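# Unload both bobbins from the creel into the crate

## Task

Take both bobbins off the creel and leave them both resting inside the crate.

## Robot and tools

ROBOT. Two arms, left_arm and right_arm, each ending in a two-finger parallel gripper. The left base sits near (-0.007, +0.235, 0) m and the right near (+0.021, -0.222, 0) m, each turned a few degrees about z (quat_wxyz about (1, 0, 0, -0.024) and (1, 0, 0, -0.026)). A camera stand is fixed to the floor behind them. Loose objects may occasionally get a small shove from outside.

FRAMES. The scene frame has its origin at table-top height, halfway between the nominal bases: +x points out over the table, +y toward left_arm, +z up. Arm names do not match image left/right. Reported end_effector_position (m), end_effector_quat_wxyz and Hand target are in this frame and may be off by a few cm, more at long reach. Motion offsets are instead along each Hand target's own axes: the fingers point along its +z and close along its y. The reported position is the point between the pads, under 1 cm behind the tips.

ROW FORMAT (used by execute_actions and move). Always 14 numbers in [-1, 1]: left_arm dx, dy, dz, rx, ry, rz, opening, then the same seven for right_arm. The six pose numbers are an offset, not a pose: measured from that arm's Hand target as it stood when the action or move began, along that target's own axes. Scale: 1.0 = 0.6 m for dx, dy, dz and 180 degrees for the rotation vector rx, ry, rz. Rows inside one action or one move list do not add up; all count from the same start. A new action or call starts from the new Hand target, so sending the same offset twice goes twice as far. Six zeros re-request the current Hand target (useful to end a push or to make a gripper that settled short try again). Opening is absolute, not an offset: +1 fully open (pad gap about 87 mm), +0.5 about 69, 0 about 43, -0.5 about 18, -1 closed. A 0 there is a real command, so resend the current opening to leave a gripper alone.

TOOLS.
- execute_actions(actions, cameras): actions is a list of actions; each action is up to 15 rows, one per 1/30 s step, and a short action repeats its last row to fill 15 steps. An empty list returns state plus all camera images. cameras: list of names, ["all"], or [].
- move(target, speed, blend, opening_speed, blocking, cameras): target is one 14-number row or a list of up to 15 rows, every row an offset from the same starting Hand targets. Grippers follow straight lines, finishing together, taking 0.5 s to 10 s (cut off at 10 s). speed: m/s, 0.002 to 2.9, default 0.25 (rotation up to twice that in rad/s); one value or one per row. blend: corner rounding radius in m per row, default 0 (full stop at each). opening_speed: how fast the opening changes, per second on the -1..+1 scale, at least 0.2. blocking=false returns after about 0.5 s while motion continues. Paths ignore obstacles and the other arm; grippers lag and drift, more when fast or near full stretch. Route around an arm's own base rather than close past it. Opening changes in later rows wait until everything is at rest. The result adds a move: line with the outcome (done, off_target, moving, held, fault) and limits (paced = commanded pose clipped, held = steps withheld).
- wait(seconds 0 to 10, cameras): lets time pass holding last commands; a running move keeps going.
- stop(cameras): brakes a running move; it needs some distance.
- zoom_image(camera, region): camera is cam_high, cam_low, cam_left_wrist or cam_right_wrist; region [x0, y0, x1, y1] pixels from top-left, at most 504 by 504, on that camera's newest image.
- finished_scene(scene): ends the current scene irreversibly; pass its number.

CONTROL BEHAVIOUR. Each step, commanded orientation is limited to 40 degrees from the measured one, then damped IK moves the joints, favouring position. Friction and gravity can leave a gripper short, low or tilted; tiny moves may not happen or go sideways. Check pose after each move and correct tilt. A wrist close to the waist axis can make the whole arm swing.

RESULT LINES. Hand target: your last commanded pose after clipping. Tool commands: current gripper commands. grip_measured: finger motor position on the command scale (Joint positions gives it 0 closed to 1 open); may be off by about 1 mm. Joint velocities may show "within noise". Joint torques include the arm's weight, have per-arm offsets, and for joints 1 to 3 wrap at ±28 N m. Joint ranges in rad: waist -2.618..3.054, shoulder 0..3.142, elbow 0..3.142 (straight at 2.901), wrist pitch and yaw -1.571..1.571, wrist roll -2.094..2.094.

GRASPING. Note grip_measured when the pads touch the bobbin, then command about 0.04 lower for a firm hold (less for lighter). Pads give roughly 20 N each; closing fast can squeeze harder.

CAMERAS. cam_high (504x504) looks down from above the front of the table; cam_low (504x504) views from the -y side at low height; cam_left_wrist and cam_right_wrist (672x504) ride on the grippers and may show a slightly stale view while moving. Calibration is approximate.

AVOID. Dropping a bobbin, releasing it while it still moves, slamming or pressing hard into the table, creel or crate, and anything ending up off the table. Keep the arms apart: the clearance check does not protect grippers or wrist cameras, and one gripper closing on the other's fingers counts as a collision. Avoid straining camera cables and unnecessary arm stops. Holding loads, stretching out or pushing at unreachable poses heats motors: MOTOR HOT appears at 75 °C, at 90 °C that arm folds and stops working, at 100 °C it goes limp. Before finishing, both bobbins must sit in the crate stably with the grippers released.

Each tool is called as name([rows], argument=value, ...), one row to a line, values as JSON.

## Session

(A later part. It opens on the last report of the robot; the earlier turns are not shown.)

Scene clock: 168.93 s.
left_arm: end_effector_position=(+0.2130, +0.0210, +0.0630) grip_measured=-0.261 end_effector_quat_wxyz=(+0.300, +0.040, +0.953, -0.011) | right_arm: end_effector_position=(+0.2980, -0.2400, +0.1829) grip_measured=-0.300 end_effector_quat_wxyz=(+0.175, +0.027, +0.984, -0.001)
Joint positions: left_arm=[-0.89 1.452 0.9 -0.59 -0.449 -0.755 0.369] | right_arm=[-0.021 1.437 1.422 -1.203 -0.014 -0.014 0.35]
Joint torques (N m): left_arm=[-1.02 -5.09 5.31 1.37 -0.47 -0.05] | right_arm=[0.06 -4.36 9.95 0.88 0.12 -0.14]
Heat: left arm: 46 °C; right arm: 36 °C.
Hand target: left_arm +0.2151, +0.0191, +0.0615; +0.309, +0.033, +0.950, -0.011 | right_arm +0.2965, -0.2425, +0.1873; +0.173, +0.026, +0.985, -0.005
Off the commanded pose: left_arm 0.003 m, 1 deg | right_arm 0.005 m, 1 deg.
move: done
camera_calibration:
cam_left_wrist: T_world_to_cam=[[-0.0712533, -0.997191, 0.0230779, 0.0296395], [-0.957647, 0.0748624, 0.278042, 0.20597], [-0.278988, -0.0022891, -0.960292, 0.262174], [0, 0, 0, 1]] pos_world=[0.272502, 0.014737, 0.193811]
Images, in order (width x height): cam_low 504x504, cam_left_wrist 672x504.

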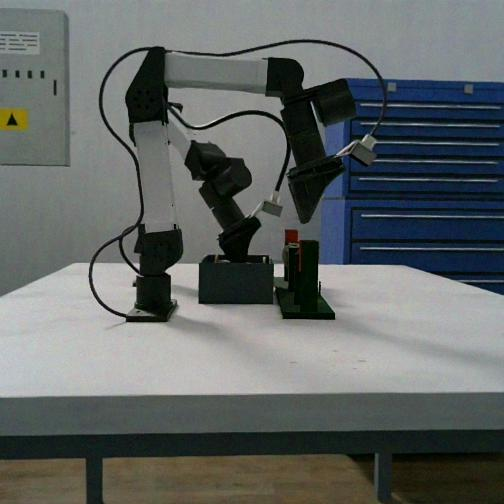

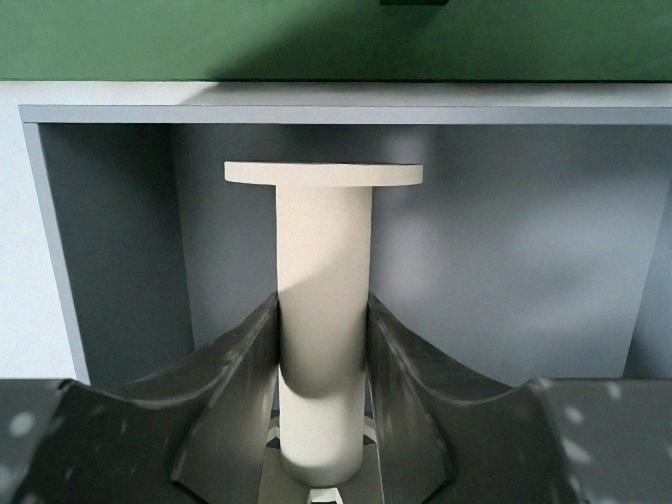

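move([
  [0,-0.0083,0,0,0,0,-0.36,0,0,0,0,0,0,1],
  [0.0196,-0.0083,0.027,0,0,0,-0.36,0,0,0,0,0,0,1],
], speed=0.05, cameras=["cam_low","cam_left_wrist"])

move(target=[0.0078,0,0.0108,0,0,0,-0.36,0,0,0,0,0,0,1], speed=0.03, cameras=["cam_low","cam_left_wrist"])

Scene clock: 179.73 s.
left_arm: end_effector_position=(+0.2145, +0.0152, +0.0459) grip_measured=-0.261 end_effector_quat_wxyz=(+0.304, +0.039, +0.952, -0.012) | right_arm: end_effector_position=(+0.2979, -0.2400, +0.1829) grip_measured=+0.965 end_effector_quat_wxyz=(+0.175, +0.027, +0.984, -0.001)
Joint positions: left_arm=[-0.902 1.495 0.862 -0.508 -0.46 -0.766 0.369] | right_arm=[-0.021 1.437 1.422 -1.204 -0.014 -0.014 0.983]
Joint torques (N m): left_arm=[-0.96 -4.89 4.79 1.37 -0.41 -0.06] | right_arm=[0.05 -4.3 9.96 0.85 0.13 -0.13]
Motor temperatures (°C): left_arm=[24 44 45 27 24 26 24] | right_arm=[22 31 37 26 24 25 26]
Heat: left arm: 45 °C; right arm: 37 °C.
Hand target: left_arm +0.2148, +0.0142, +0.0415; +0.309, +0.033, +0.950, -0.011 | right_arm +0.2965, -0.2425, +0.1873; +0.173, +0.026, +0.985, -0.005
Off the commanded pose: left_arm 0.004 m, 1 deg | right_arm 0.005 m, 1 deg.
move: done
camera_calibration:
cam_left_wrist: T_world_to_cam=[[-0.0699211, -0.997237, 0.0250782, 0.0240337], [-0.960372, 0.0740933, 0.268693, 0.213588], [-0.269809, -0.0052971, -0.962899, 0.244276], [0, 0, 0, 1]] pos_world=[0.272712, 0.00943589, 0.177221]
Images, in order (width x height): cam_low 504x504, cam_left_wrist 672x504.

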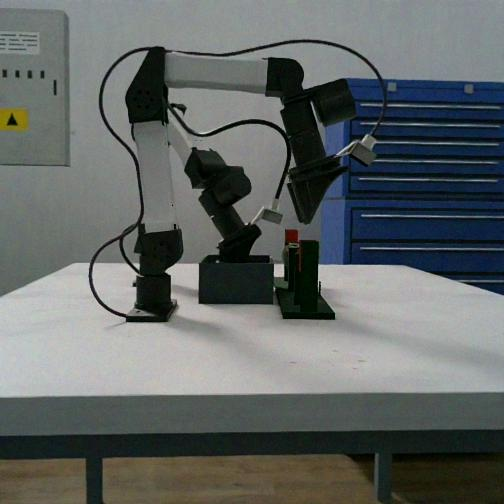

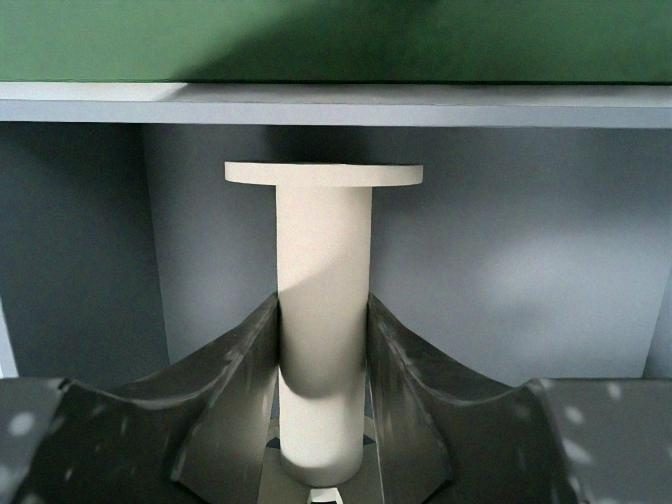

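Scene clock: 180.63 s.
left_arm: end_effector_position=(+0.2167, +0.0147, +0.0424) grip_measured=-0.261 end_effector_quat_wxyz=(+0.312, +0.036, +0.949, -0.013) | right_arm: end_effector_position=(+0.2979, -0.2400, +0.1829) grip_measured=+0.965 end_effector_quat_wxyz=(+0.175, +0.027, +0.984, -0.001)
Joint positions: left_arm=[-0.903 1.498 0.844 -0.473 -0.471 -0.767 0.369] | right_arm=[-0.021 1.437 1.422 -1.204 -0.014 -0.014 0.983]
Joint torques (N m): left_arm=[-0.88 -3.95 4.42 1.41 -0.3 -0.06] | right_arm=[0.03 -4.3 9.91 0.84 0.12 -0.13]
Heat: left arm: 45 °C; right arm: 37 °C.
Hand target: left_arm +0.2147, +0.0142, +0.0335; +0.309, +0.033, +0.951, -0.011 | right_arm +0.2965, -0.2425, +0.1873; +0.173, +0.026, +0.985, -0.005
Off the commanded pose: left_arm 0.009 m, 1 deg | right_arm 0.005 m, 1 deg.
move: done
camera_calibration:
cam_left_wrist: T_world_to_cam=[[-0.0662476, -0.997369, 0.029441, 0.0228451], [-0.964744, 0.0715569, 0.253277, 0.218336], [-0.254717, -0.0116241, -0.966946, 0.238594], [0, 0, 0, 1]] pos_world=[0.272926, 0.00993493, 0.174736]
Images, in order (width x height): cam_low 504x504, cam_left_wrist 672x504.

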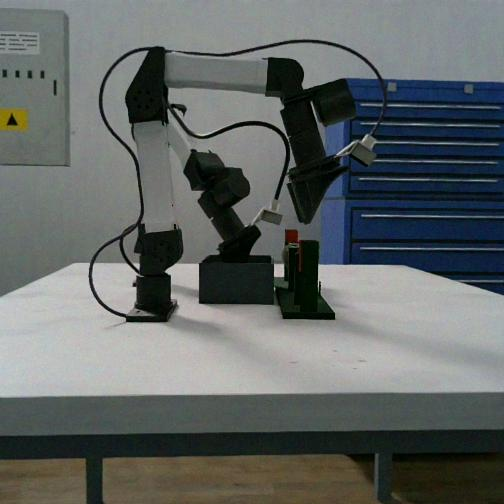

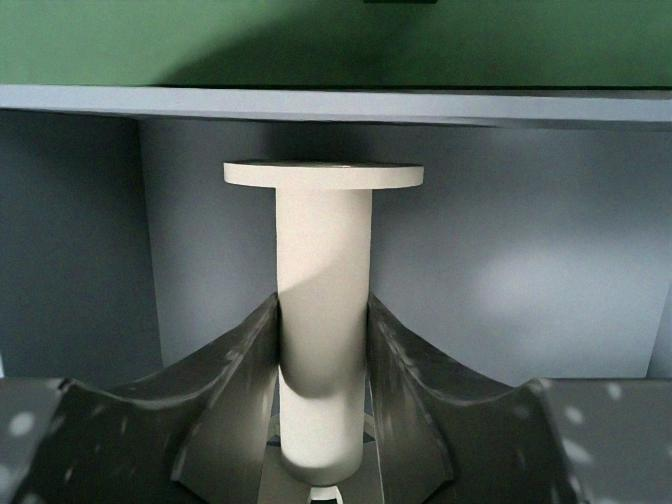

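move([
  [0,0,0,0,-0.028,0,-0.36,0,0,0,0,0,0,1],
  [-0.0039,0,-0.0054,0,-0.028,0,-0.36,0,0,0,0,0,0,1],
  [-0.0039,0,-0.0054,0,-0.028,0,0.13,0,0,0,0,0,0,1],
], speed=0.04, opening_speed=0.4, cameras=["cam_low","cam_left_wrist"])

Scene clock: 189.00 s.
left_arm: end_effector_position=(+0.2181, +0.0136, +0.0397) grip_measured=+0.130 end_effector_quat_wxyz=(+0.352, +0.037, +0.935, -0.010) | right_arm: end_effector_position=(+0.2979, -0.2400, +0.1829) grip_measured=+0.965 end_effector_quat_wxyz=(+0.175, +0.027, +0.984, -0.001)
Joint positions: left_arm=[-0.947 1.485 0.785 -0.386 -0.556 -0.776 0.565] | right_arm=[-0.021 1.437 1.422 -1.204 -0.014 -0.014 0.983]
Joint torques (N m): left_arm=[-0.8 -6.11 4.72 1.24 -0.29 -0.07] | right_arm=[0.02 -4.3 9.98 0.86 0.13 -0.14]
Heat: left arm: 45 °C; right arm: 38 °C.
Hand target: left_arm +0.2148, +0.0141, +0.0376; +0.350, +0.032, +0.936, -0.013 | right_arm +0.2965, -0.2425, +0.1873; +0.173, +0.026, +0.985, -0.005
Off the commanded pose: left_arm 0.004 m, 1 deg | right_arm 0.005 m, 1 deg.
move: done
camera_calibration:
cam_left_wrist: T_world_to_cam=[[-0.0671136, -0.997547, 0.0198946, 0.0224506], [-0.982985, 0.0695247, 0.170019, 0.227783], [-0.170985, -0.00814551, -0.98524, 0.21876], [0, 0, 0, 1]] pos_world=[0.262819, 0.00834088, 0.176357]
Images, in order (width x height): cam_low 504x504, cam_left_wrist 672x504.

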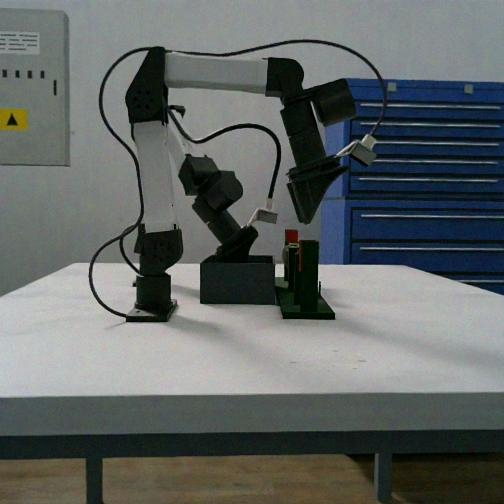

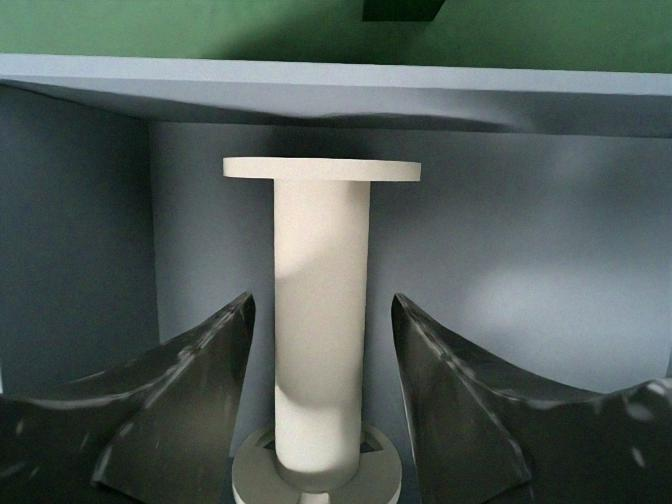

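move([
  [0,0,-0.25,0,0,0,0.13,0,0,0,0,0,0,1],
  [-0.3357,0.342,-0.101,-0.0024,0.1166,-0.0028,1,0,0,0,0,0,0,1],
], speed=[0.12,0.2], blend=0.03, cameras=["cam_high","cam_left_wrist"])

Scene clock: 211.97 s.
left_arm: end_effector_position=(+0.3369, +0.2120, +0.2107) grip_measured=+1.000 end_effector_quat_wxyz=(+0.169, +0.022, +0.985, +0.000) | right_arm: end_effector_position=(+0.2979, -0.2400, +0.1829) grip_measured=+0.965 end_effector_quat_wxyz=(+0.175, +0.027, +0.984, -0.001)
Joint positions: left_arm=[-0.025 1.735 1.843 -1.338 -0.016 -0.025 1] | right_arm=[-0.021 1.437 1.422 -1.204 -0.014 -0.014 0.983]
Joint torques (N m): left_arm=[-0.13 -6.89 8.58 0.92 0.11 0.24] | right_arm=[0.03 -4.33 9.98 0.85 0.12 -0.16]
Heat: left arm: 45 °C; right arm: 39 °C.
Hand target: left_arm +0.3409, +0.2112, +0.2153; +0.174, +0.029, +0.984, -0.004 | right_arm +0.2965, -0.2425, +0.1873; +0.173, +0.026, +0.985, -0.005
Off the commanded pose: left_arm 0.006 m, 1 deg | right_arm 0.005 m, 1 deg.
move: done
camera_calibration:
cam_left_wrist: T_world_to_cam=[[-0.0253936, -0.999555, 0.0156798, 0.212183], [-0.851443, 0.0298444, 0.523598, 0.191205], [-0.523833, -0.0000543763, -0.851821, 0.498082], [0, 0, 0, 1]] pos_world=[0.4291, 0.206409, 0.320835]
Images, in order (width x height): cam_high 504x504, cam_left_wrist 672x504.

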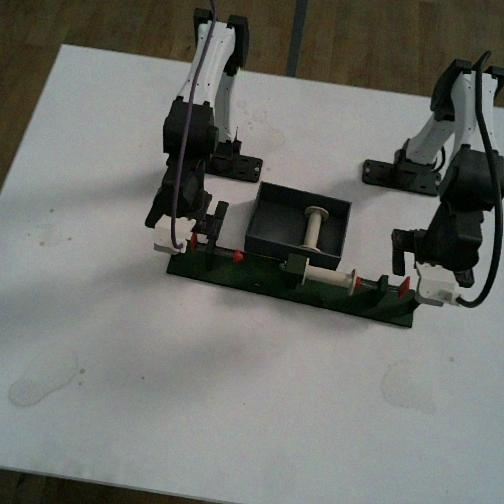

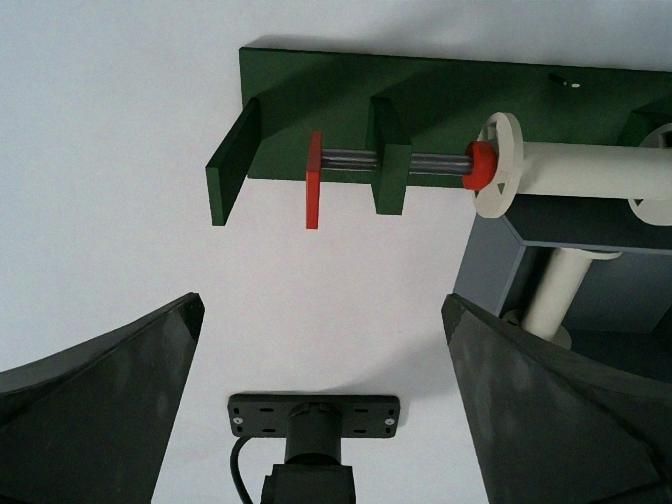

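move(target=[0.0565,0.0137,0.1598,0.003,0,0.0083,0,-0.0717,0.4558,-0.1442,-0.2393,-0.0747,-0.4411,1], speed=0.2, opening_speed=1.0, cameras=["cam_high","cam_left_wrist","cam_right_wrist"])

Scene clock: 236.97 s.
left_arm: end_effector_position=(+0.3422, +0.2182, +0.1072) grip_measured=+0.000 end_effector_quat_wxyz=(+0.159, +0.038, +0.987, -0.003) | right_arm: end_effector_position=(+0.3243, +0.0274, +0.2859) grip_measured=+0.965 end_effector_quat_wxyz=(-0.248, +0.647, -0.690, -0.211)
Joint positions: left_arm=[-0.002 1.719 1.41 -0.943 0.003 0.026 0.5] | right_arm=[0.589 1.923 2.347 -1.554 -0.512 -0.851 0.983]
Joint torques (N m): left_arm=[0.32 -10.95 5.01 1.14 0.12 0.24] | right_arm=[0.76 -5.91 8.72 0.93 -0.44 -0.13]
Heat: left arm: 46 °C; right arm: 40 °C.
Hand target: left_arm +0.3424, +0.2195, +0.1136; +0.174, +0.043, +0.984, -0.007 | right_arm +0.3221, +0.0301, +0.2831; -0.230, +0.653, -0.688, -0.219
Off the commanded pose: left_arm 0.007 m, 2 deg | right_arm 0.004 m, 2 deg.
joint sent to its limit (right arm) — joint 4 (wrist pitch), lower limit. The joint targets still meet the commanded pose.
move: done
camera_calibration:
cam_left_wrist: T_world_to_cam=[[-0.0576304, -0.998205, 0.0163176, 0.230752], [-0.838651, 0.0572731, 0.541649, 0.237535], [-0.541611, 0.0175306, -0.840446, 0.413759], [0, 0, 0, 1]] pos_world=[0.436604, 0.20948, 0.215317]
cam_right_wrist: T_world_to_cam=[[0.995299, -0.0927885, 0.0277408, -0.328766], [-0.0966428, -0.970158, 0.222382, 0.0142989], [0.00627846, -0.224018, -0.974565, 0.426752], [0, 0, 0, 1]] pos_world=[0.325923, 0.0789666, 0.421838]
Images, in order (width x height): cam_high 504x504, cam_left_wrist 672x504, cam_right_wrist 672x504.

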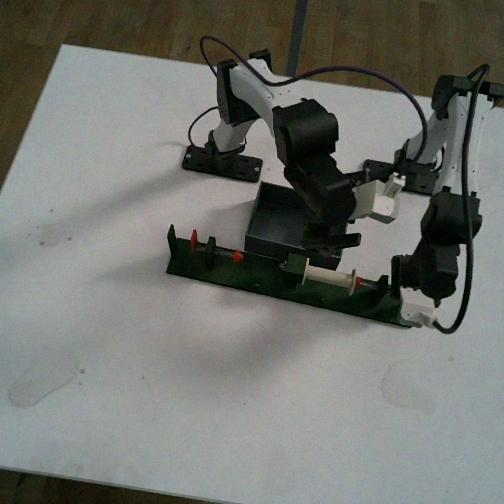

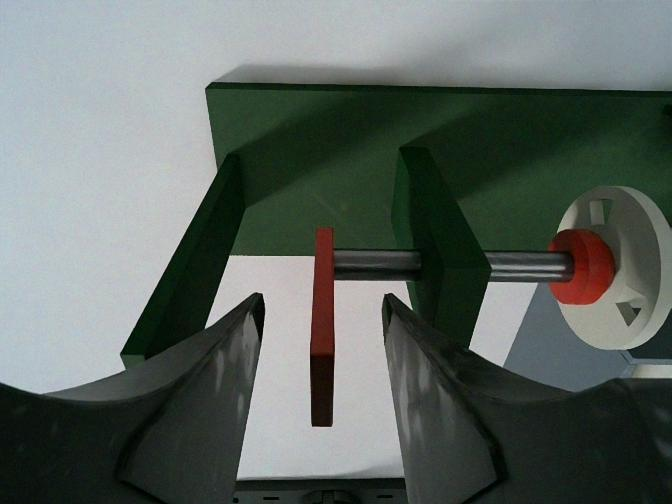

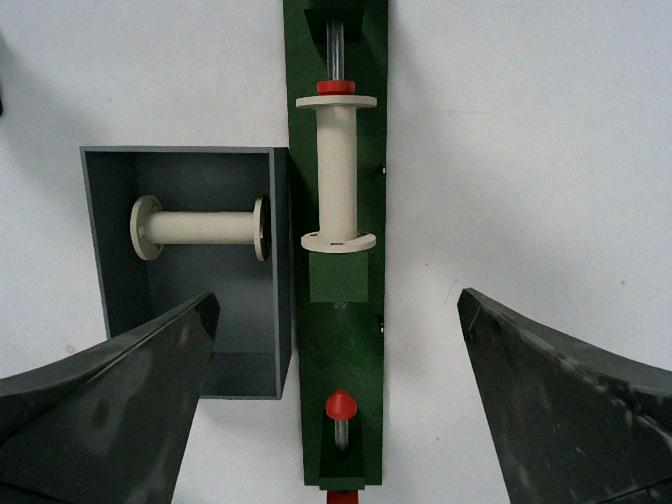

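move([
  [-0.0034,0,-0.0094,0,0,0,0,0.0635,-0.008,0.2052,0,-0.0167,0,1],
  [-0.0034,0,-0.0094,0,0,0,-1,0.0635,-0.008,0.2052,0,-0.0167,0,1],
], speed=0.12, opening_speed=0.8, cameras=["cam_left_wrist","cam_right_wrist"])

Scene clock: 250.97 s.
left_arm: end_effector_position=(+0.3417, +0.2181, +0.1071) grip_measured=-0.785 end_effector_quat_wxyz=(+0.158, +0.039, +0.987, -0.004) | right_arm: end_effector_position=(+0.3333, +0.0712, +0.1535) grip_measured=+0.965 end_effector_quat_wxyz=(-0.236, +0.647, -0.687, -0.232)
Joint positions: left_arm=[-0.002 1.719 1.41 -0.944 0.004 0.029 0.107] | right_arm=[0.659 1.856 1.681 -0.947 -0.521 -0.78 0.983]
Joint torques (N m): left_arm=[0.35 -11.11 6.86 0.91 0.11 0.21] | right_arm=[0.79 -10.86 6.52 1.3 -0.44 0.02]
Heat: left arm: 46 °C; right arm: 38 °C.
Hand target: left_arm +0.3424, +0.2195, +0.1196; +0.174, +0.042, +0.984, -0.007 | right_arm +0.3292, +0.0735, +0.1621; -0.248, +0.647, -0.681, -0.236
Off the commanded pose: left_arm 0.013 m, 2 deg | right_arm 0.010 m, 2 deg.
move: off_target (left_arm); target 2's new opening was sent with left_arm's hand 0.013 m and 2 deg from that target
camera_calibration:
cam_left_wrist: T_world_to_cam=[[-0.0601349, -0.99805, 0.0167286, 0.231408], [-0.837488, 0.0595654, 0.5432, 0.236089], [-0.543137, 0.0186553, -0.839437, 0.413646], [0, 0, 0, 1]] pos_world=[0.436304, 0.209177, 0.215114]
cam_right_wrist: T_world_to_cam=[[0.997111, -0.0744217, -0.0152047, -0.325269], [-0.0695364, -0.974884, 0.211582, 0.0800856], [-0.0305691, -0.209913, -0.977242, 0.319103], [0, 0, 0, 1]] pos_world=[0.339653, 0.120851, 0.28995]
Images, in order (width x height): cam_left_wrist 672x504, cam_right_wrist 672x504.

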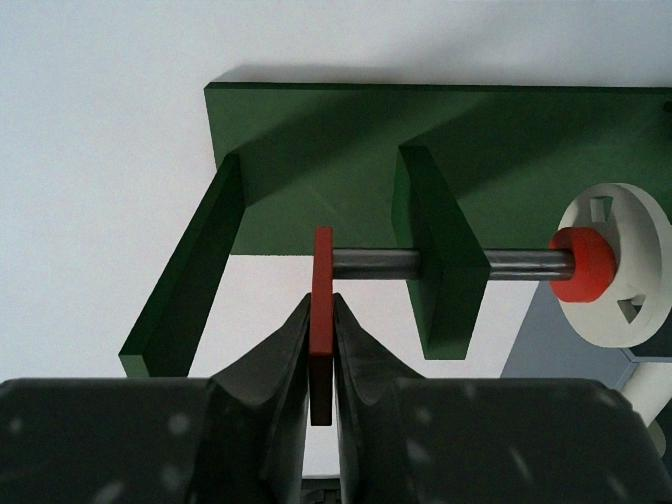

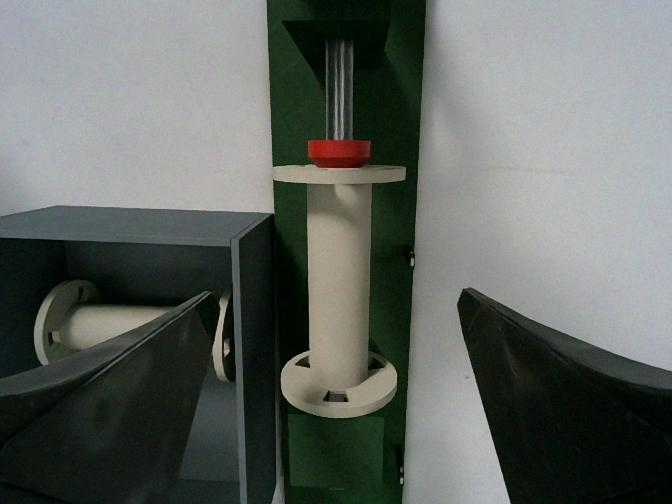

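move(target=[0.0025,0,0.0088,0,0,0,-1,0.061,-0.0025,0.0727,0,0,0,1], speed=0.08, cameras=["cam_left_wrist","cam_right_wrist"])

Scene clock: 260.17 s.
left_arm: end_effector_position=(+0.3417, +0.2181, +0.1071) grip_measured=-0.785 end_effector_quat_wxyz=(+0.158, +0.039, +0.987, -0.004) | right_arm: end_effector_position=(+0.3317, +0.0725, +0.1026) grip_measured=+0.965 end_effector_quat_wxyz=(-0.241, +0.646, -0.684, -0.237)
Joint positions: left_arm=[-0.002 1.719 1.41 -0.944 0.004 0.029 0.107] | right_arm=[0.659 1.854 1.469 -0.726 -0.533 -0.777 0.983]
Joint torques (N m): left_arm=[0.34 -10.84 5.34 1.14 0.11 0.22] | right_arm=[0.55 -9.52 6.63 1.31 -0.31 -0.05]
Heat: left arm: 46 °C; right arm: 38 °C.
Hand target: left_arm +0.3427, +0.2194, +0.1141; +0.174, +0.042, +0.984, -0.007 | right_arm +0.3307, +0.0735, +0.1051; -0.248, +0.647, -0.681, -0.236
Off the commanded pose: left_arm 0.007 m, 2 deg | right_arm 0.003 m, 1 deg.
move: done
camera_calibration:
cam_left_wrist: T_world_to_cam=[[-0.0601349, -0.99805, 0.0167286, 0.231408], [-0.837488, 0.0595654, 0.5432, 0.236089], [-0.543137, 0.0186553, -0.839437, 0.413646], [0, 0, 0, 1]] pos_world=[0.436304, 0.209177, 0.215114]
cam_right_wrist: T_world_to_cam=[[0.997364, -0.0710793, -0.0146191, -0.324717], [-0.0668332, -0.978211, 0.196559, 0.0929621], [-0.0282719, -0.195064, -0.980383, 0.268028], [0, 0, 0, 1]] pos_world=[0.337652, 0.120139, 0.23975]
Images, in order (width x height): cam_left_wrist 672x504, cam_right_wrist 672x504.

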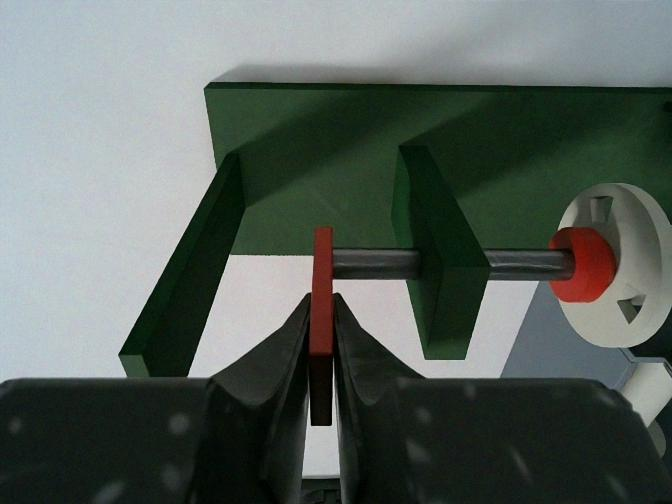

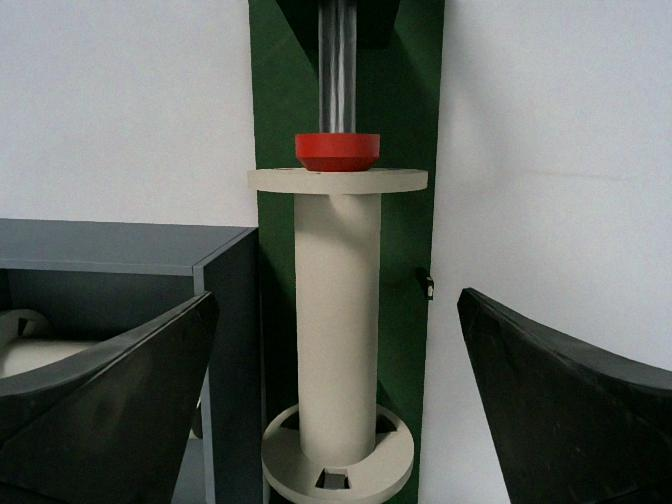

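move([
  [0,0,0,0,0,0,-1,0.0107,0,0.0128,0,0,0,1],
  [0,0,0,0,0,0,-1,0.0107,0,0.0128,0,0,0,-0.38],
], speed=0.05, opening_speed=0.8, cameras=["cam_right_wrist"])

Scene clock: 266.10 s.
left_arm: end_effector_position=(+0.3417, +0.2181, +0.1071) grip_measured=-0.785 end_effector_quat_wxyz=(+0.158, +0.039, +0.987, -0.004) | right_arm: end_effector_position=(+0.3318, +0.0727, +0.0951) grip_measured=-0.289 end_effector_quat_wxyz=(-0.244, +0.646, -0.684, -0.237)
Joint positions: left_arm=[-0.002 1.719 1.41 -0.944 0.004 0.029 0.107] | right_arm=[0.659 1.854 1.437 -0.687 -0.533 -0.775 0.356]
Joint torques (N m): left_arm=[0.34 -10.82 5.33 1.15 0.11 0.22] | right_arm=[0.61 -9.05 6.57 1.34 -0.3 -0.06]
Heat: left arm: 46 °C; right arm: 38 °C.
Hand target: left_arm +0.3427, +0.2194, +0.1141; +0.174, +0.042, +0.984, -0.007 | right_arm +0.3306, +0.0735, +0.0950; -0.248, +0.647, -0.682, -0.236
Off the commanded pose: left_arm 0.007 m, 2 deg | right_arm 0.001 m, 1 deg.
move: done
camera_calibration:
cam_right_wrist: T_world_to_cam=[[0.997313, -0.0724968, -0.0105475, -0.32521], [-0.0691237, -0.978892, 0.192332, 0.0958129], [-0.0242684, -0.191086, -0.981273, 0.259161], [0, 0, 0, 1]] pos_world=[0.337248, 0.119736, 0.23245]
Images, in order (width x height): cam_right_wrist 672x504.

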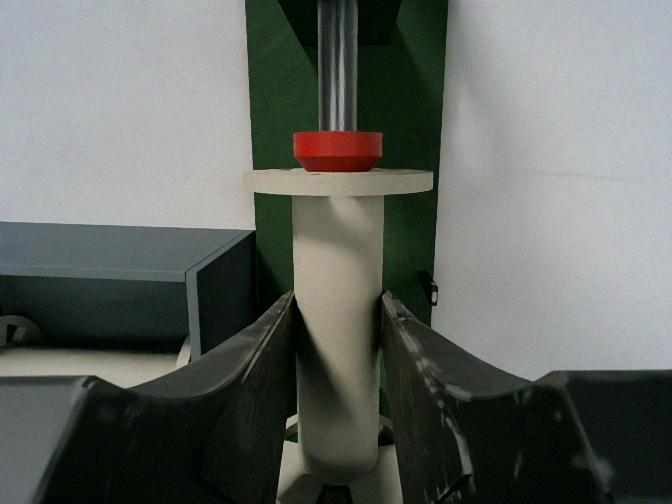

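move([
  [0,0.1167,0,-0.0583,0.0043,-0.0142,-1,0,0,0,0,0,0,-0.38],
  [0,0.1617,0,-0.0757,0.0057,-0.016,-1,0,0,0,0,0,0,-0.38],
], speed=0.05, blend=0.005, cameras=["cam_left_wrist","cam_right_wrist"])

Scene clock: 277.40 s.
left_arm: end_effector_position=(+0.3430, +0.2487, +0.1073) grip_measured=-0.782 end_effector_quat_wxyz=(+0.160, +0.031, +0.987, -0.005) | right_arm: end_effector_position=(+0.3318, +0.0727, +0.0951) grip_measured=-0.289 end_effector_quat_wxyz=(-0.244, +0.646, -0.684, -0.237)
Joint positions: left_arm=[0.091 1.719 1.41 -0.941 0.033 0.101 0.109] | right_arm=[0.659 1.854 1.437 -0.687 -0.533 -0.775 0.356]
Joint torques (N m): left_arm=[6.64 -7.88 8.5 1.11 -2.05 0.43] | right_arm=[0.65 -8.96 6.57 1.32 -0.3 -0.06]
Heat: left arm: 47 °C; right arm: 37 °C.
Hand target: left_arm +0.3511, +0.3161, +0.1143; +0.169, -0.003, +0.980, +0.106 | right_arm +0.3306, +0.0735, +0.0950; -0.248, +0.647, -0.682, -0.236
Off the commanded pose: left_arm 0.068 m, 13 deg | right_arm 0.001 m, 1 deg.
move: off_target (left_arm)
camera_calibration:
cam_left_wrist: T_world_to_cam=[[-0.0444897, -0.998777, 0.0215473, 0.256384], [-0.841075, 0.0490864, 0.538686, 0.2395], [-0.539086, 0.00584314, -0.842231, 0.415983], [0, 0, 0, 1]] pos_world=[0.437094, 0.241884, 0.215814]
cam_right_wrist: T_world_to_cam=[[0.997313, -0.0724968, -0.0105475, -0.32521], [-0.0691237, -0.978892, 0.192332, 0.0958129], [-0.0242684, -0.191086, -0.981273, 0.259161], [0, 0, 0, 1]] pos_world=[0.337248, 0.119736, 0.23245]
Images, in order (width x height): cam_left_wrist 672x504, cam_right_wrist 672x504.

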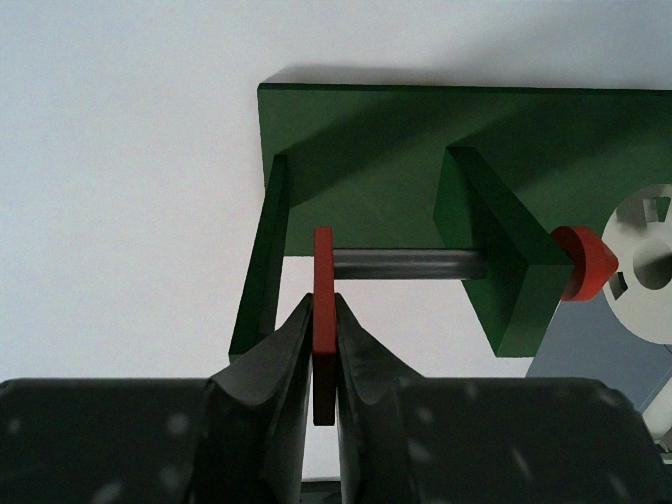

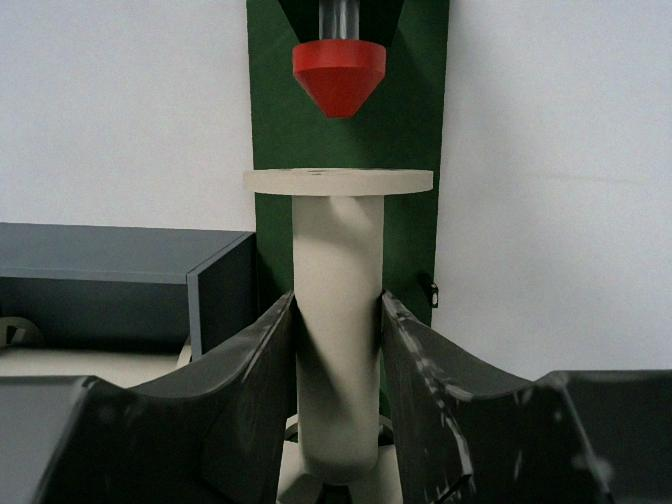

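move(target=[0,0,0,0,0,0,-1,-0.0204,0,0.0172,0,0,0,-0.38], speed=0.04, cameras=["cam_right_wrist"])

Scene clock: 282.23 s.
left_arm: end_effector_position=(+0.3430, +0.2487, +0.1073) grip_measured=-0.782 end_effector_quat_wxyz=(+0.160, +0.031, +0.987, -0.005) | right_arm: end_effector_position=(+0.3304, +0.0788, +0.0948) grip_measured=-0.289 end_effector_quat_wxyz=(-0.246, +0.648, -0.684, -0.227)
Joint positions: left_arm=[0.091 1.719 1.41 -0.941 0.033 0.101 0.109] | right_arm=[0.683 1.854 1.437 -0.671 -0.505 -0.758 0.356]
Joint torques (N m): left_arm=[6.63 -7.91 8.47 1.11 -2.04 0.45] | right_arm=[1.36 -6.28 10.55 1.29 -0.42 0.14]
Motor temperatures (°C): left_arm=[25 46 47 27 25 26 24] | right_arm=[22 36 36 27 23 25 26]
Heat: left arm: 47 °C; right arm: 36 °C.
Hand target: left_arm +0.3511, +0.3161, +0.1143; +0.169, -0.003, +0.980, +0.106 | right_arm +0.3315, +0.0894, +0.0949; -0.248, +0.647, -0.682, -0.236
Off the commanded pose: left_arm 0.068 m, 13 deg | right_arm 0.011 m, 1 deg.
move: off_target (left_arm, right_arm)
camera_calibration:
cam_right_wrist: T_world_to_cam=[[0.997155, -0.0750897, 0.00664658, -0.324673], [-0.074885, -0.976584, 0.201681, 0.102491], [-0.00865322, -0.201605, -0.979429, 0.255616], [0, 0, 0, 1]] pos_world=[0.333636, 0.127245, 0.231845]
Images, in order (width x height): cam_right_wrist 672x504.

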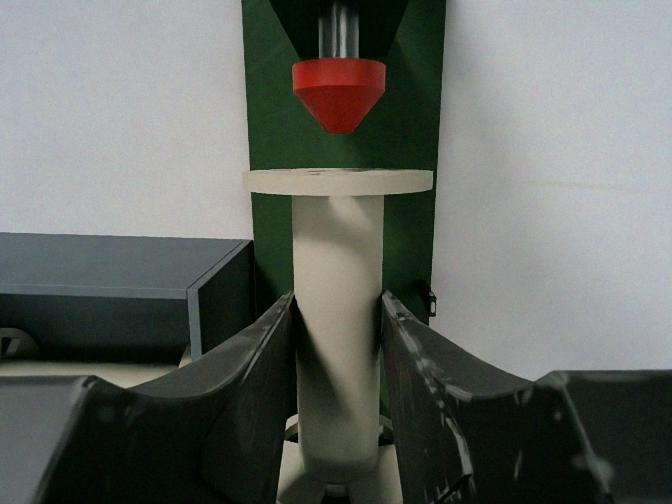

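Moved 6 mm; a bit more.

move(target=[0,0,0,0,0,0,-1,-0.0077,0,0.0064,0,0,0,-0.38], speed=0.04, cameras=["cam_right_wrist"])

Scene clock: 285.57 s.
left_arm: end_effector_position=(+0.3430, +0.2487, +0.1073) grip_measured=-0.782 end_effector_quat_wxyz=(+0.160, +0.031, +0.987, -0.005) | right_arm: end_effector_position=(+0.3283, +0.0864, +0.0933) grip_measured=-0.289 end_effector_quat_wxyz=(-0.243, +0.648, -0.684, -0.230)
Joint positions: left_arm=[0.091 1.719 1.41 -0.941 0.033 0.101 0.109] | right_arm=[0.7 1.87 1.452 -0.668 -0.501 -0.741 0.356]
Joint torques (N m): left_arm=[6.6 -7.91 8.49 1.11 -2.04 0.45] | right_arm=[0.96 -6.65 10.76 1.33 -0.39 0.07]
Heat: left arm: 47 °C; right arm: 37 °C.
Hand target: left_arm +0.3511, +0.3161, +0.1143; +0.169, -0.003, +0.980, +0.106 | right_arm +0.3318, +0.0955, +0.0951; -0.248, +0.647, -0.682, -0.236
Off the commanded pose: left_arm 0.068 m, 13 deg | right_arm 0.010 m, 1 deg.
move: off_target (left_arm)
camera_calibration:
cam_right_wrist: T_world_to_cam=[[0.997359, -0.072621, -0.000527553, -0.321735], [-0.0710011, -0.976588, 0.203063, 0.108759], [-0.0152618, -0.20249, -0.979165, 0.257772], [0, 0, 0, 1]] pos_world=[0.332541, 0.135045, 0.230147]
Images, in order (width x height): cam_right_wrist 672x504.

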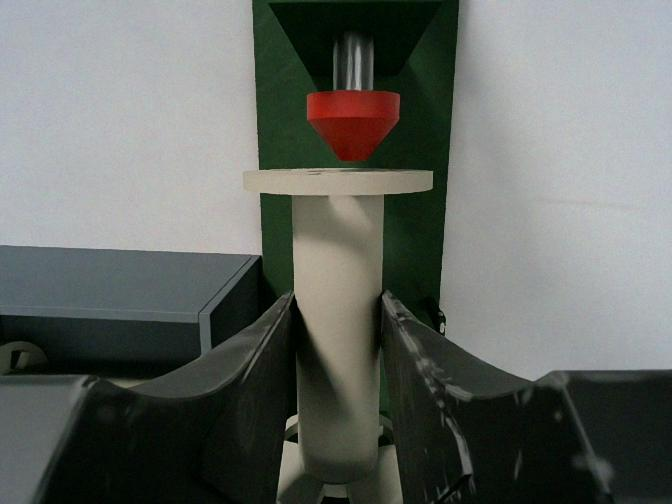

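move([
  [0,0,0,0,0,0,-1,-0.0428,-0.0033,-0.051,0,0,0,-0.38],
  [0,0,0,0,0,0,-1,-0.1247,0.049,-0.178,0,0,0,-0.38],
], speed=[0.05,0.12], blend=0.01, cameras=["cam_right_wrist","cam_left_wrist"])

Scene clock: 291.77 s.
left_arm: end_effector_position=(+0.3430, +0.2487, +0.1073) grip_measured=-0.782 end_effector_quat_wxyz=(+0.160, +0.032, +0.987, -0.005) | right_arm: end_effector_position=(+0.3056, +0.0856, +0.2082) grip_measured=-0.289 end_effector_quat_wxyz=(-0.235, +0.646, -0.686, -0.237)
Joint positions: left_arm=[0.091 1.719 1.41 -0.941 0.034 0.102 0.109] | right_arm=[0.73 1.832 1.864 -1.121 -0.5 -0.707 0.356]
Joint torques (N m): left_arm=[6.6 -7.9 8.49 1.11 -2.04 0.44] | right_arm=[0.81 -10.07 10.47 1.05 -0.26 0.01]
Heat: left arm: 48 °C; right arm: 38 °C.
Hand target: left_arm +0.3511, +0.3160, +0.1143; +0.169, -0.003, +0.980, +0.106 | right_arm +0.3019, +0.0855, +0.2248; -0.248, +0.647, -0.682, -0.236
Off the commanded pose: left_arm 0.068 m, 13 deg | right_arm 0.017 m, 2 deg.
move: off_target (left_arm, right_arm)
camera_calibration:
cam_left_wrist: T_world_to_cam=[[-0.0456582, -0.998724, 0.0215651, 0.256777], [-0.841082, 0.0500808, 0.538584, 0.239291], [-0.538977, 0.00645276, -0.842295, 0.415803], [0, 0, 0, 1]] pos_world=[0.437096, 0.241783, 0.215814]
cam_right_wrist: T_world_to_cam=[[0.997294, -0.0696001, -0.0236877, -0.294484], [-0.0632483, -0.976461, 0.206212, 0.0799348], [-0.0374825, -0.204156, -0.978221, 0.376614], [0, 0, 0, 1]] pos_world=[0.312859, 0.134445, 0.344952]
Images, in order (width x height): cam_left_wrist 672x504, cam_right_wrist 672x504.

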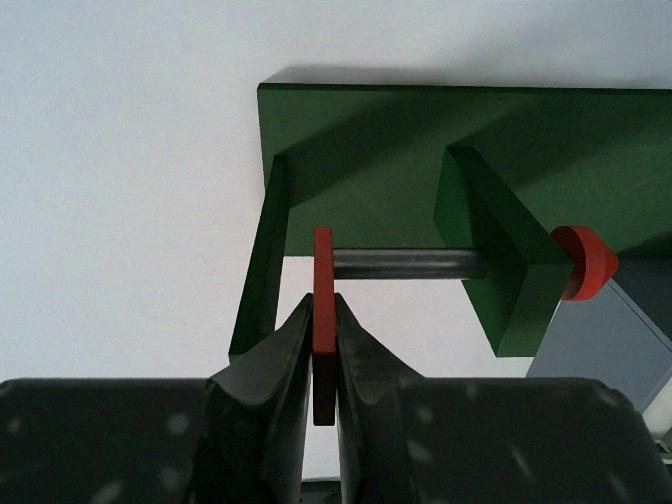

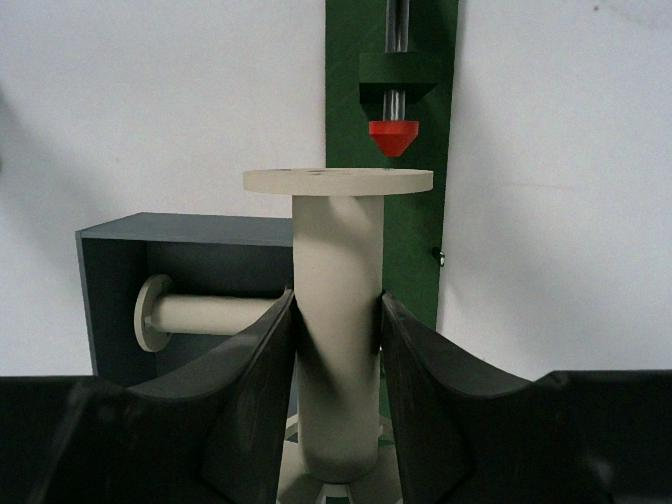

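move(target=[0.008,-0.1617,-0.0392,0.0758,-0.0055,0.0157,-1,0.1385,0.1433,-0.1925,0.3186,0.0127,0.4,-0.38], speed=0.2, cameras=["all"])

Scene clock: 327.53 s.
left_arm: end_effector_position=(+0.3417, +0.2146, +0.1072) grip_measured=-0.782 end_effector_quat_wxyz=(+0.158, +0.046, +0.986, -0.015) | right_arm: end_effector_position=(+0.2081, -0.0484, +0.2549) grip_measured=-0.289 end_effector_quat_wxyz=(+0.313, +0.040, +0.949, -0.012)
Joint positions: left_arm=[-0.002 1.719 1.41 -0.944 0.028 0.039 0.109] | right_arm=[1.044 1.366 1.615 -1.481 0.549 0.98 0.356]
Joint torques (N m): left_arm=[-0.51 -10.7 5.5 1.12 -0.15 0.03] | right_arm=[0.83 -2.62 9.72 0.81 0.63 0.03]
Heat: left arm: 50 °C; right arm: 38 °C.
Hand target: left_arm +0.3429, +0.2164, +0.1143; +0.174, +0.042, +0.984, -0.007 | right_arm +0.2088, -0.0477, +0.2599; +0.317, +0.042, +0.947, -0.014
Off the commanded pose: left_arm 0.007 m, 2 deg | right_arm 0.005 m, 1 deg.
move: done
camera_calibration:
cam_left_wrist: T_world_to_cam=[[-0.07697, -0.99638, 0.0361041, 0.231281], [-0.836246, 0.0842337, 0.541846, 0.230677], [-0.542925, 0.0115139, -0.839702, 0.41519], [0, 0, 0, 1]] pos_world=[0.436122, 0.206233, 0.215294]
cam_right_wrist: T_world_to_cam=[[-0.100872, -0.994894, -0.00319611, -0.0269152], [-0.963821, 0.0969237, 0.248303, 0.161904], [-0.246725, 0.0281272, -0.968677, 0.443628], [0, 0, 0, 1]] pos_world=[0.262786, -0.0549482, 0.389445]

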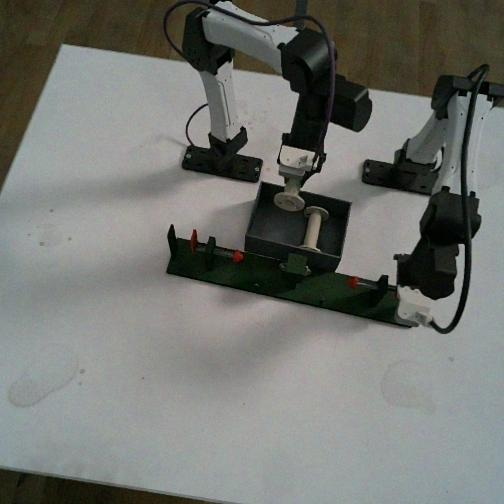

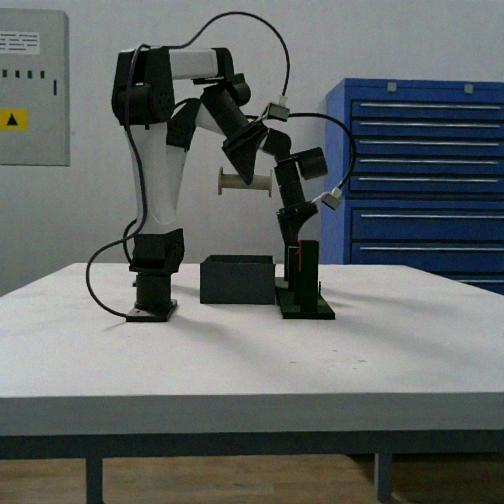

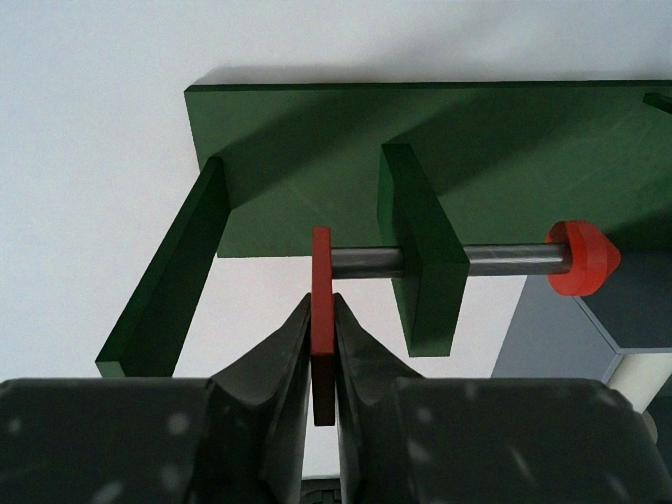

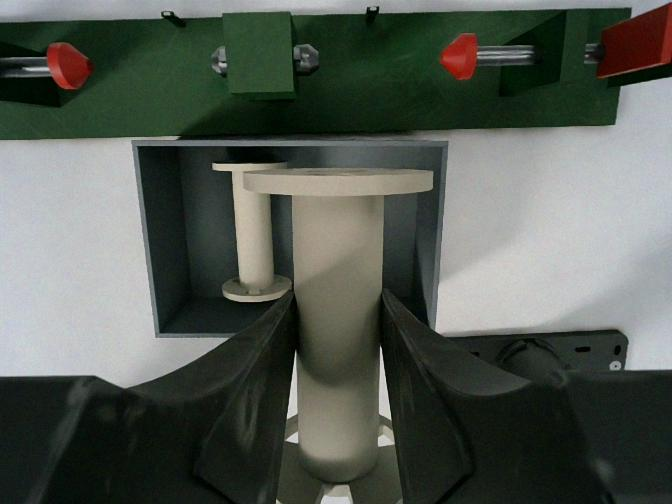

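move(target=[0,0,0,0,0,0,-0.3,0.1254,0,0.1664,0,0,0,-0.38], speed=0.1, opening_speed=0.4, cameras=["cam_low","cam_left_wrist","cam_right_wrist"])

Scene clock: 337.43 s.
left_arm: end_effector_position=(+0.3418, +0.2155, +0.1072) grip_measured=-0.300 end_effector_quat_wxyz=(+0.158, +0.045, +0.986, -0.012) | right_arm: end_effector_position=(+0.2077, -0.0496, +0.1317) grip_measured=-0.289 end_effector_quat_wxyz=(+0.305, +0.037, +0.951, -0.026)
Joint positions: left_arm=[-0.002 1.719 1.41 -0.944 0.022 0.039 0.35] | right_arm=[1.044 1.277 1.048 -1.037 0.552 0.984 0.356]
Joint torques (N m): left_arm=[-0.53 -10.7 5.48 1.12 -0.1 0.03] | right_arm=[0.92 -5.23 6.75 1.09 0.6 0.01]
Heat: left arm: 49 °C; right arm: 39 °C.
Hand target: left_arm +0.3429, +0.2164, +0.1143; +0.174, +0.042, +0.984, -0.007 | right_arm +0.2089, -0.0476, +0.1349; +0.317, +0.042, +0.947, -0.014
Off the commanded pose: left_arm 0.007 m, 2 deg | right_arm 0.004 m, 2 deg.
move: done
camera_calibration:
cam_left_wrist: T_world_to_cam=[[-0.0753212, -0.996676, 0.0310376, 0.232229], [-0.836484, 0.0800968, 0.542107, 0.231616], [-0.542791, 0.0148697, -0.839736, 0.414497], [0, 0, 0, 1]] pos_world=[0.43622, 0.206742, 0.215299]
cam_right_wrist: T_world_to_cam=[[-0.104925, -0.994141, 0.0259589, -0.0315465], [-0.959212, 0.10806, 0.261218, 0.190168], [-0.262492, 0.00250819, -0.964931, 0.325716], [0, 0, 0, 1]] pos_world=[0.264599, -0.0527282, 0.265437]
Images, in order (width x height): cam_low 504x504, cam_left_wrist 672x504, cam_right_wrist 672x504.

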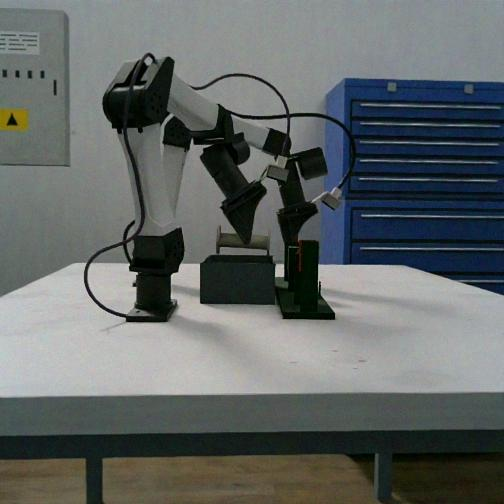

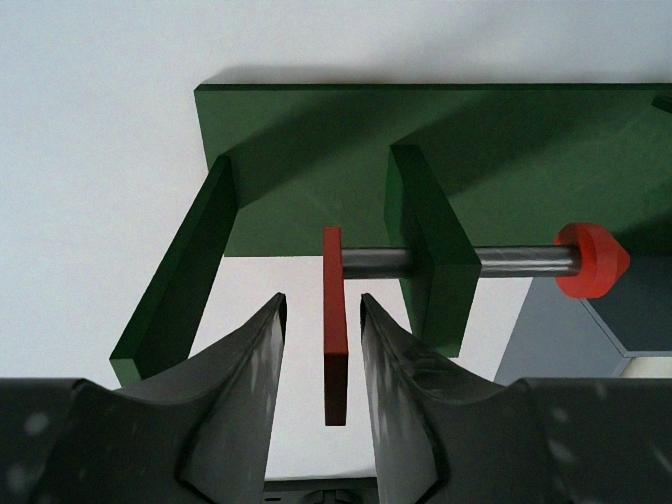

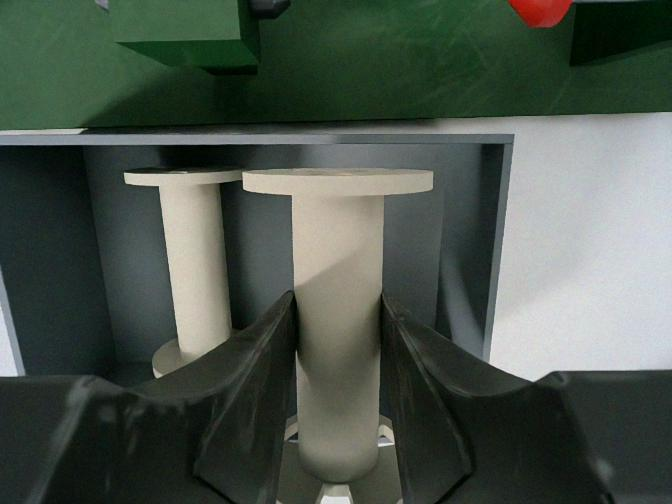

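move(target=[-0.04,0,-0.1097,0,0,0,-0.3,0.0795,-0.001,0.0862,0,0,0,-0.38], speed=0.08, cameras=["cam_low","cam_right_wrist"])

Scene clock: 353.33 s.
left_arm: end_effector_position=(+0.3394, +0.2157, +0.1754) grip_measured=-0.300 end_effector_quat_wxyz=(+0.162, +0.046, +0.986, -0.012) | right_arm: end_effector_position=(+0.2003, -0.0493, +0.0678) grip_measured=-0.289 end_effector_quat_wxyz=(+0.311, +0.039, +0.950, -0.014)
Joint positions: left_arm=[-0.002 1.719 1.68 -1.206 0.022 0.039 0.35] | right_arm=[1.072 1.271 0.785 -0.768 0.557 1.012 0.356]
Joint torques (N m): left_arm=[-0.55 -8.34 8.57 0.9 -0.1 0.03] | right_arm=[0.9 -2.48 6.67 1.13 0.63 0.05]
Heat: left arm: 48 °C; right arm: 38 °C.
Hand target: left_arm +0.3429, +0.2163, +0.1843; +0.173, +0.042, +0.984, -0.007 | right_arm +0.2020, -0.0477, +0.0649; +0.317, +0.042, +0.947, -0.014
Off the commanded pose: left_arm 0.010 m, 1 deg | right_arm 0.004 m, 1 deg.
move: done
camera_calibration:
cam_right_wrist: T_world_to_cam=[[-0.101191, -0.994866, 0.00150909, -0.0294031], [-0.962776, 0.098309, 0.251788, 0.200609], [-0.250644, 0.0240257, -0.967781, 0.26102], [0, 0, 0, 1]] pos_world=[0.255589, -0.0552451, 0.202144]
Images, in order (width x height): cam_low 504x504, cam_right_wrist 672x504.

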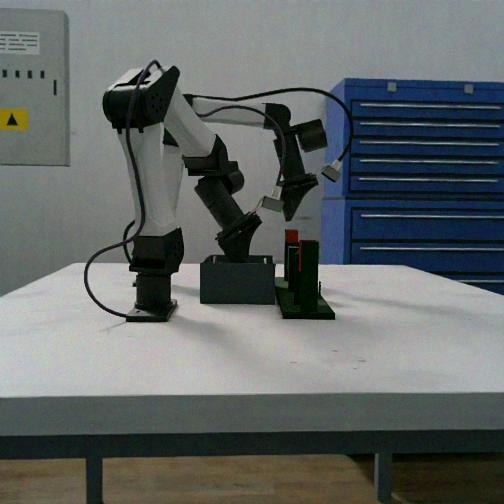

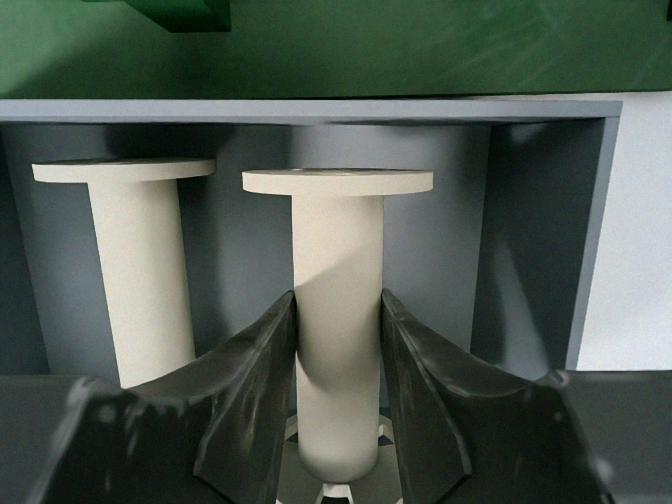

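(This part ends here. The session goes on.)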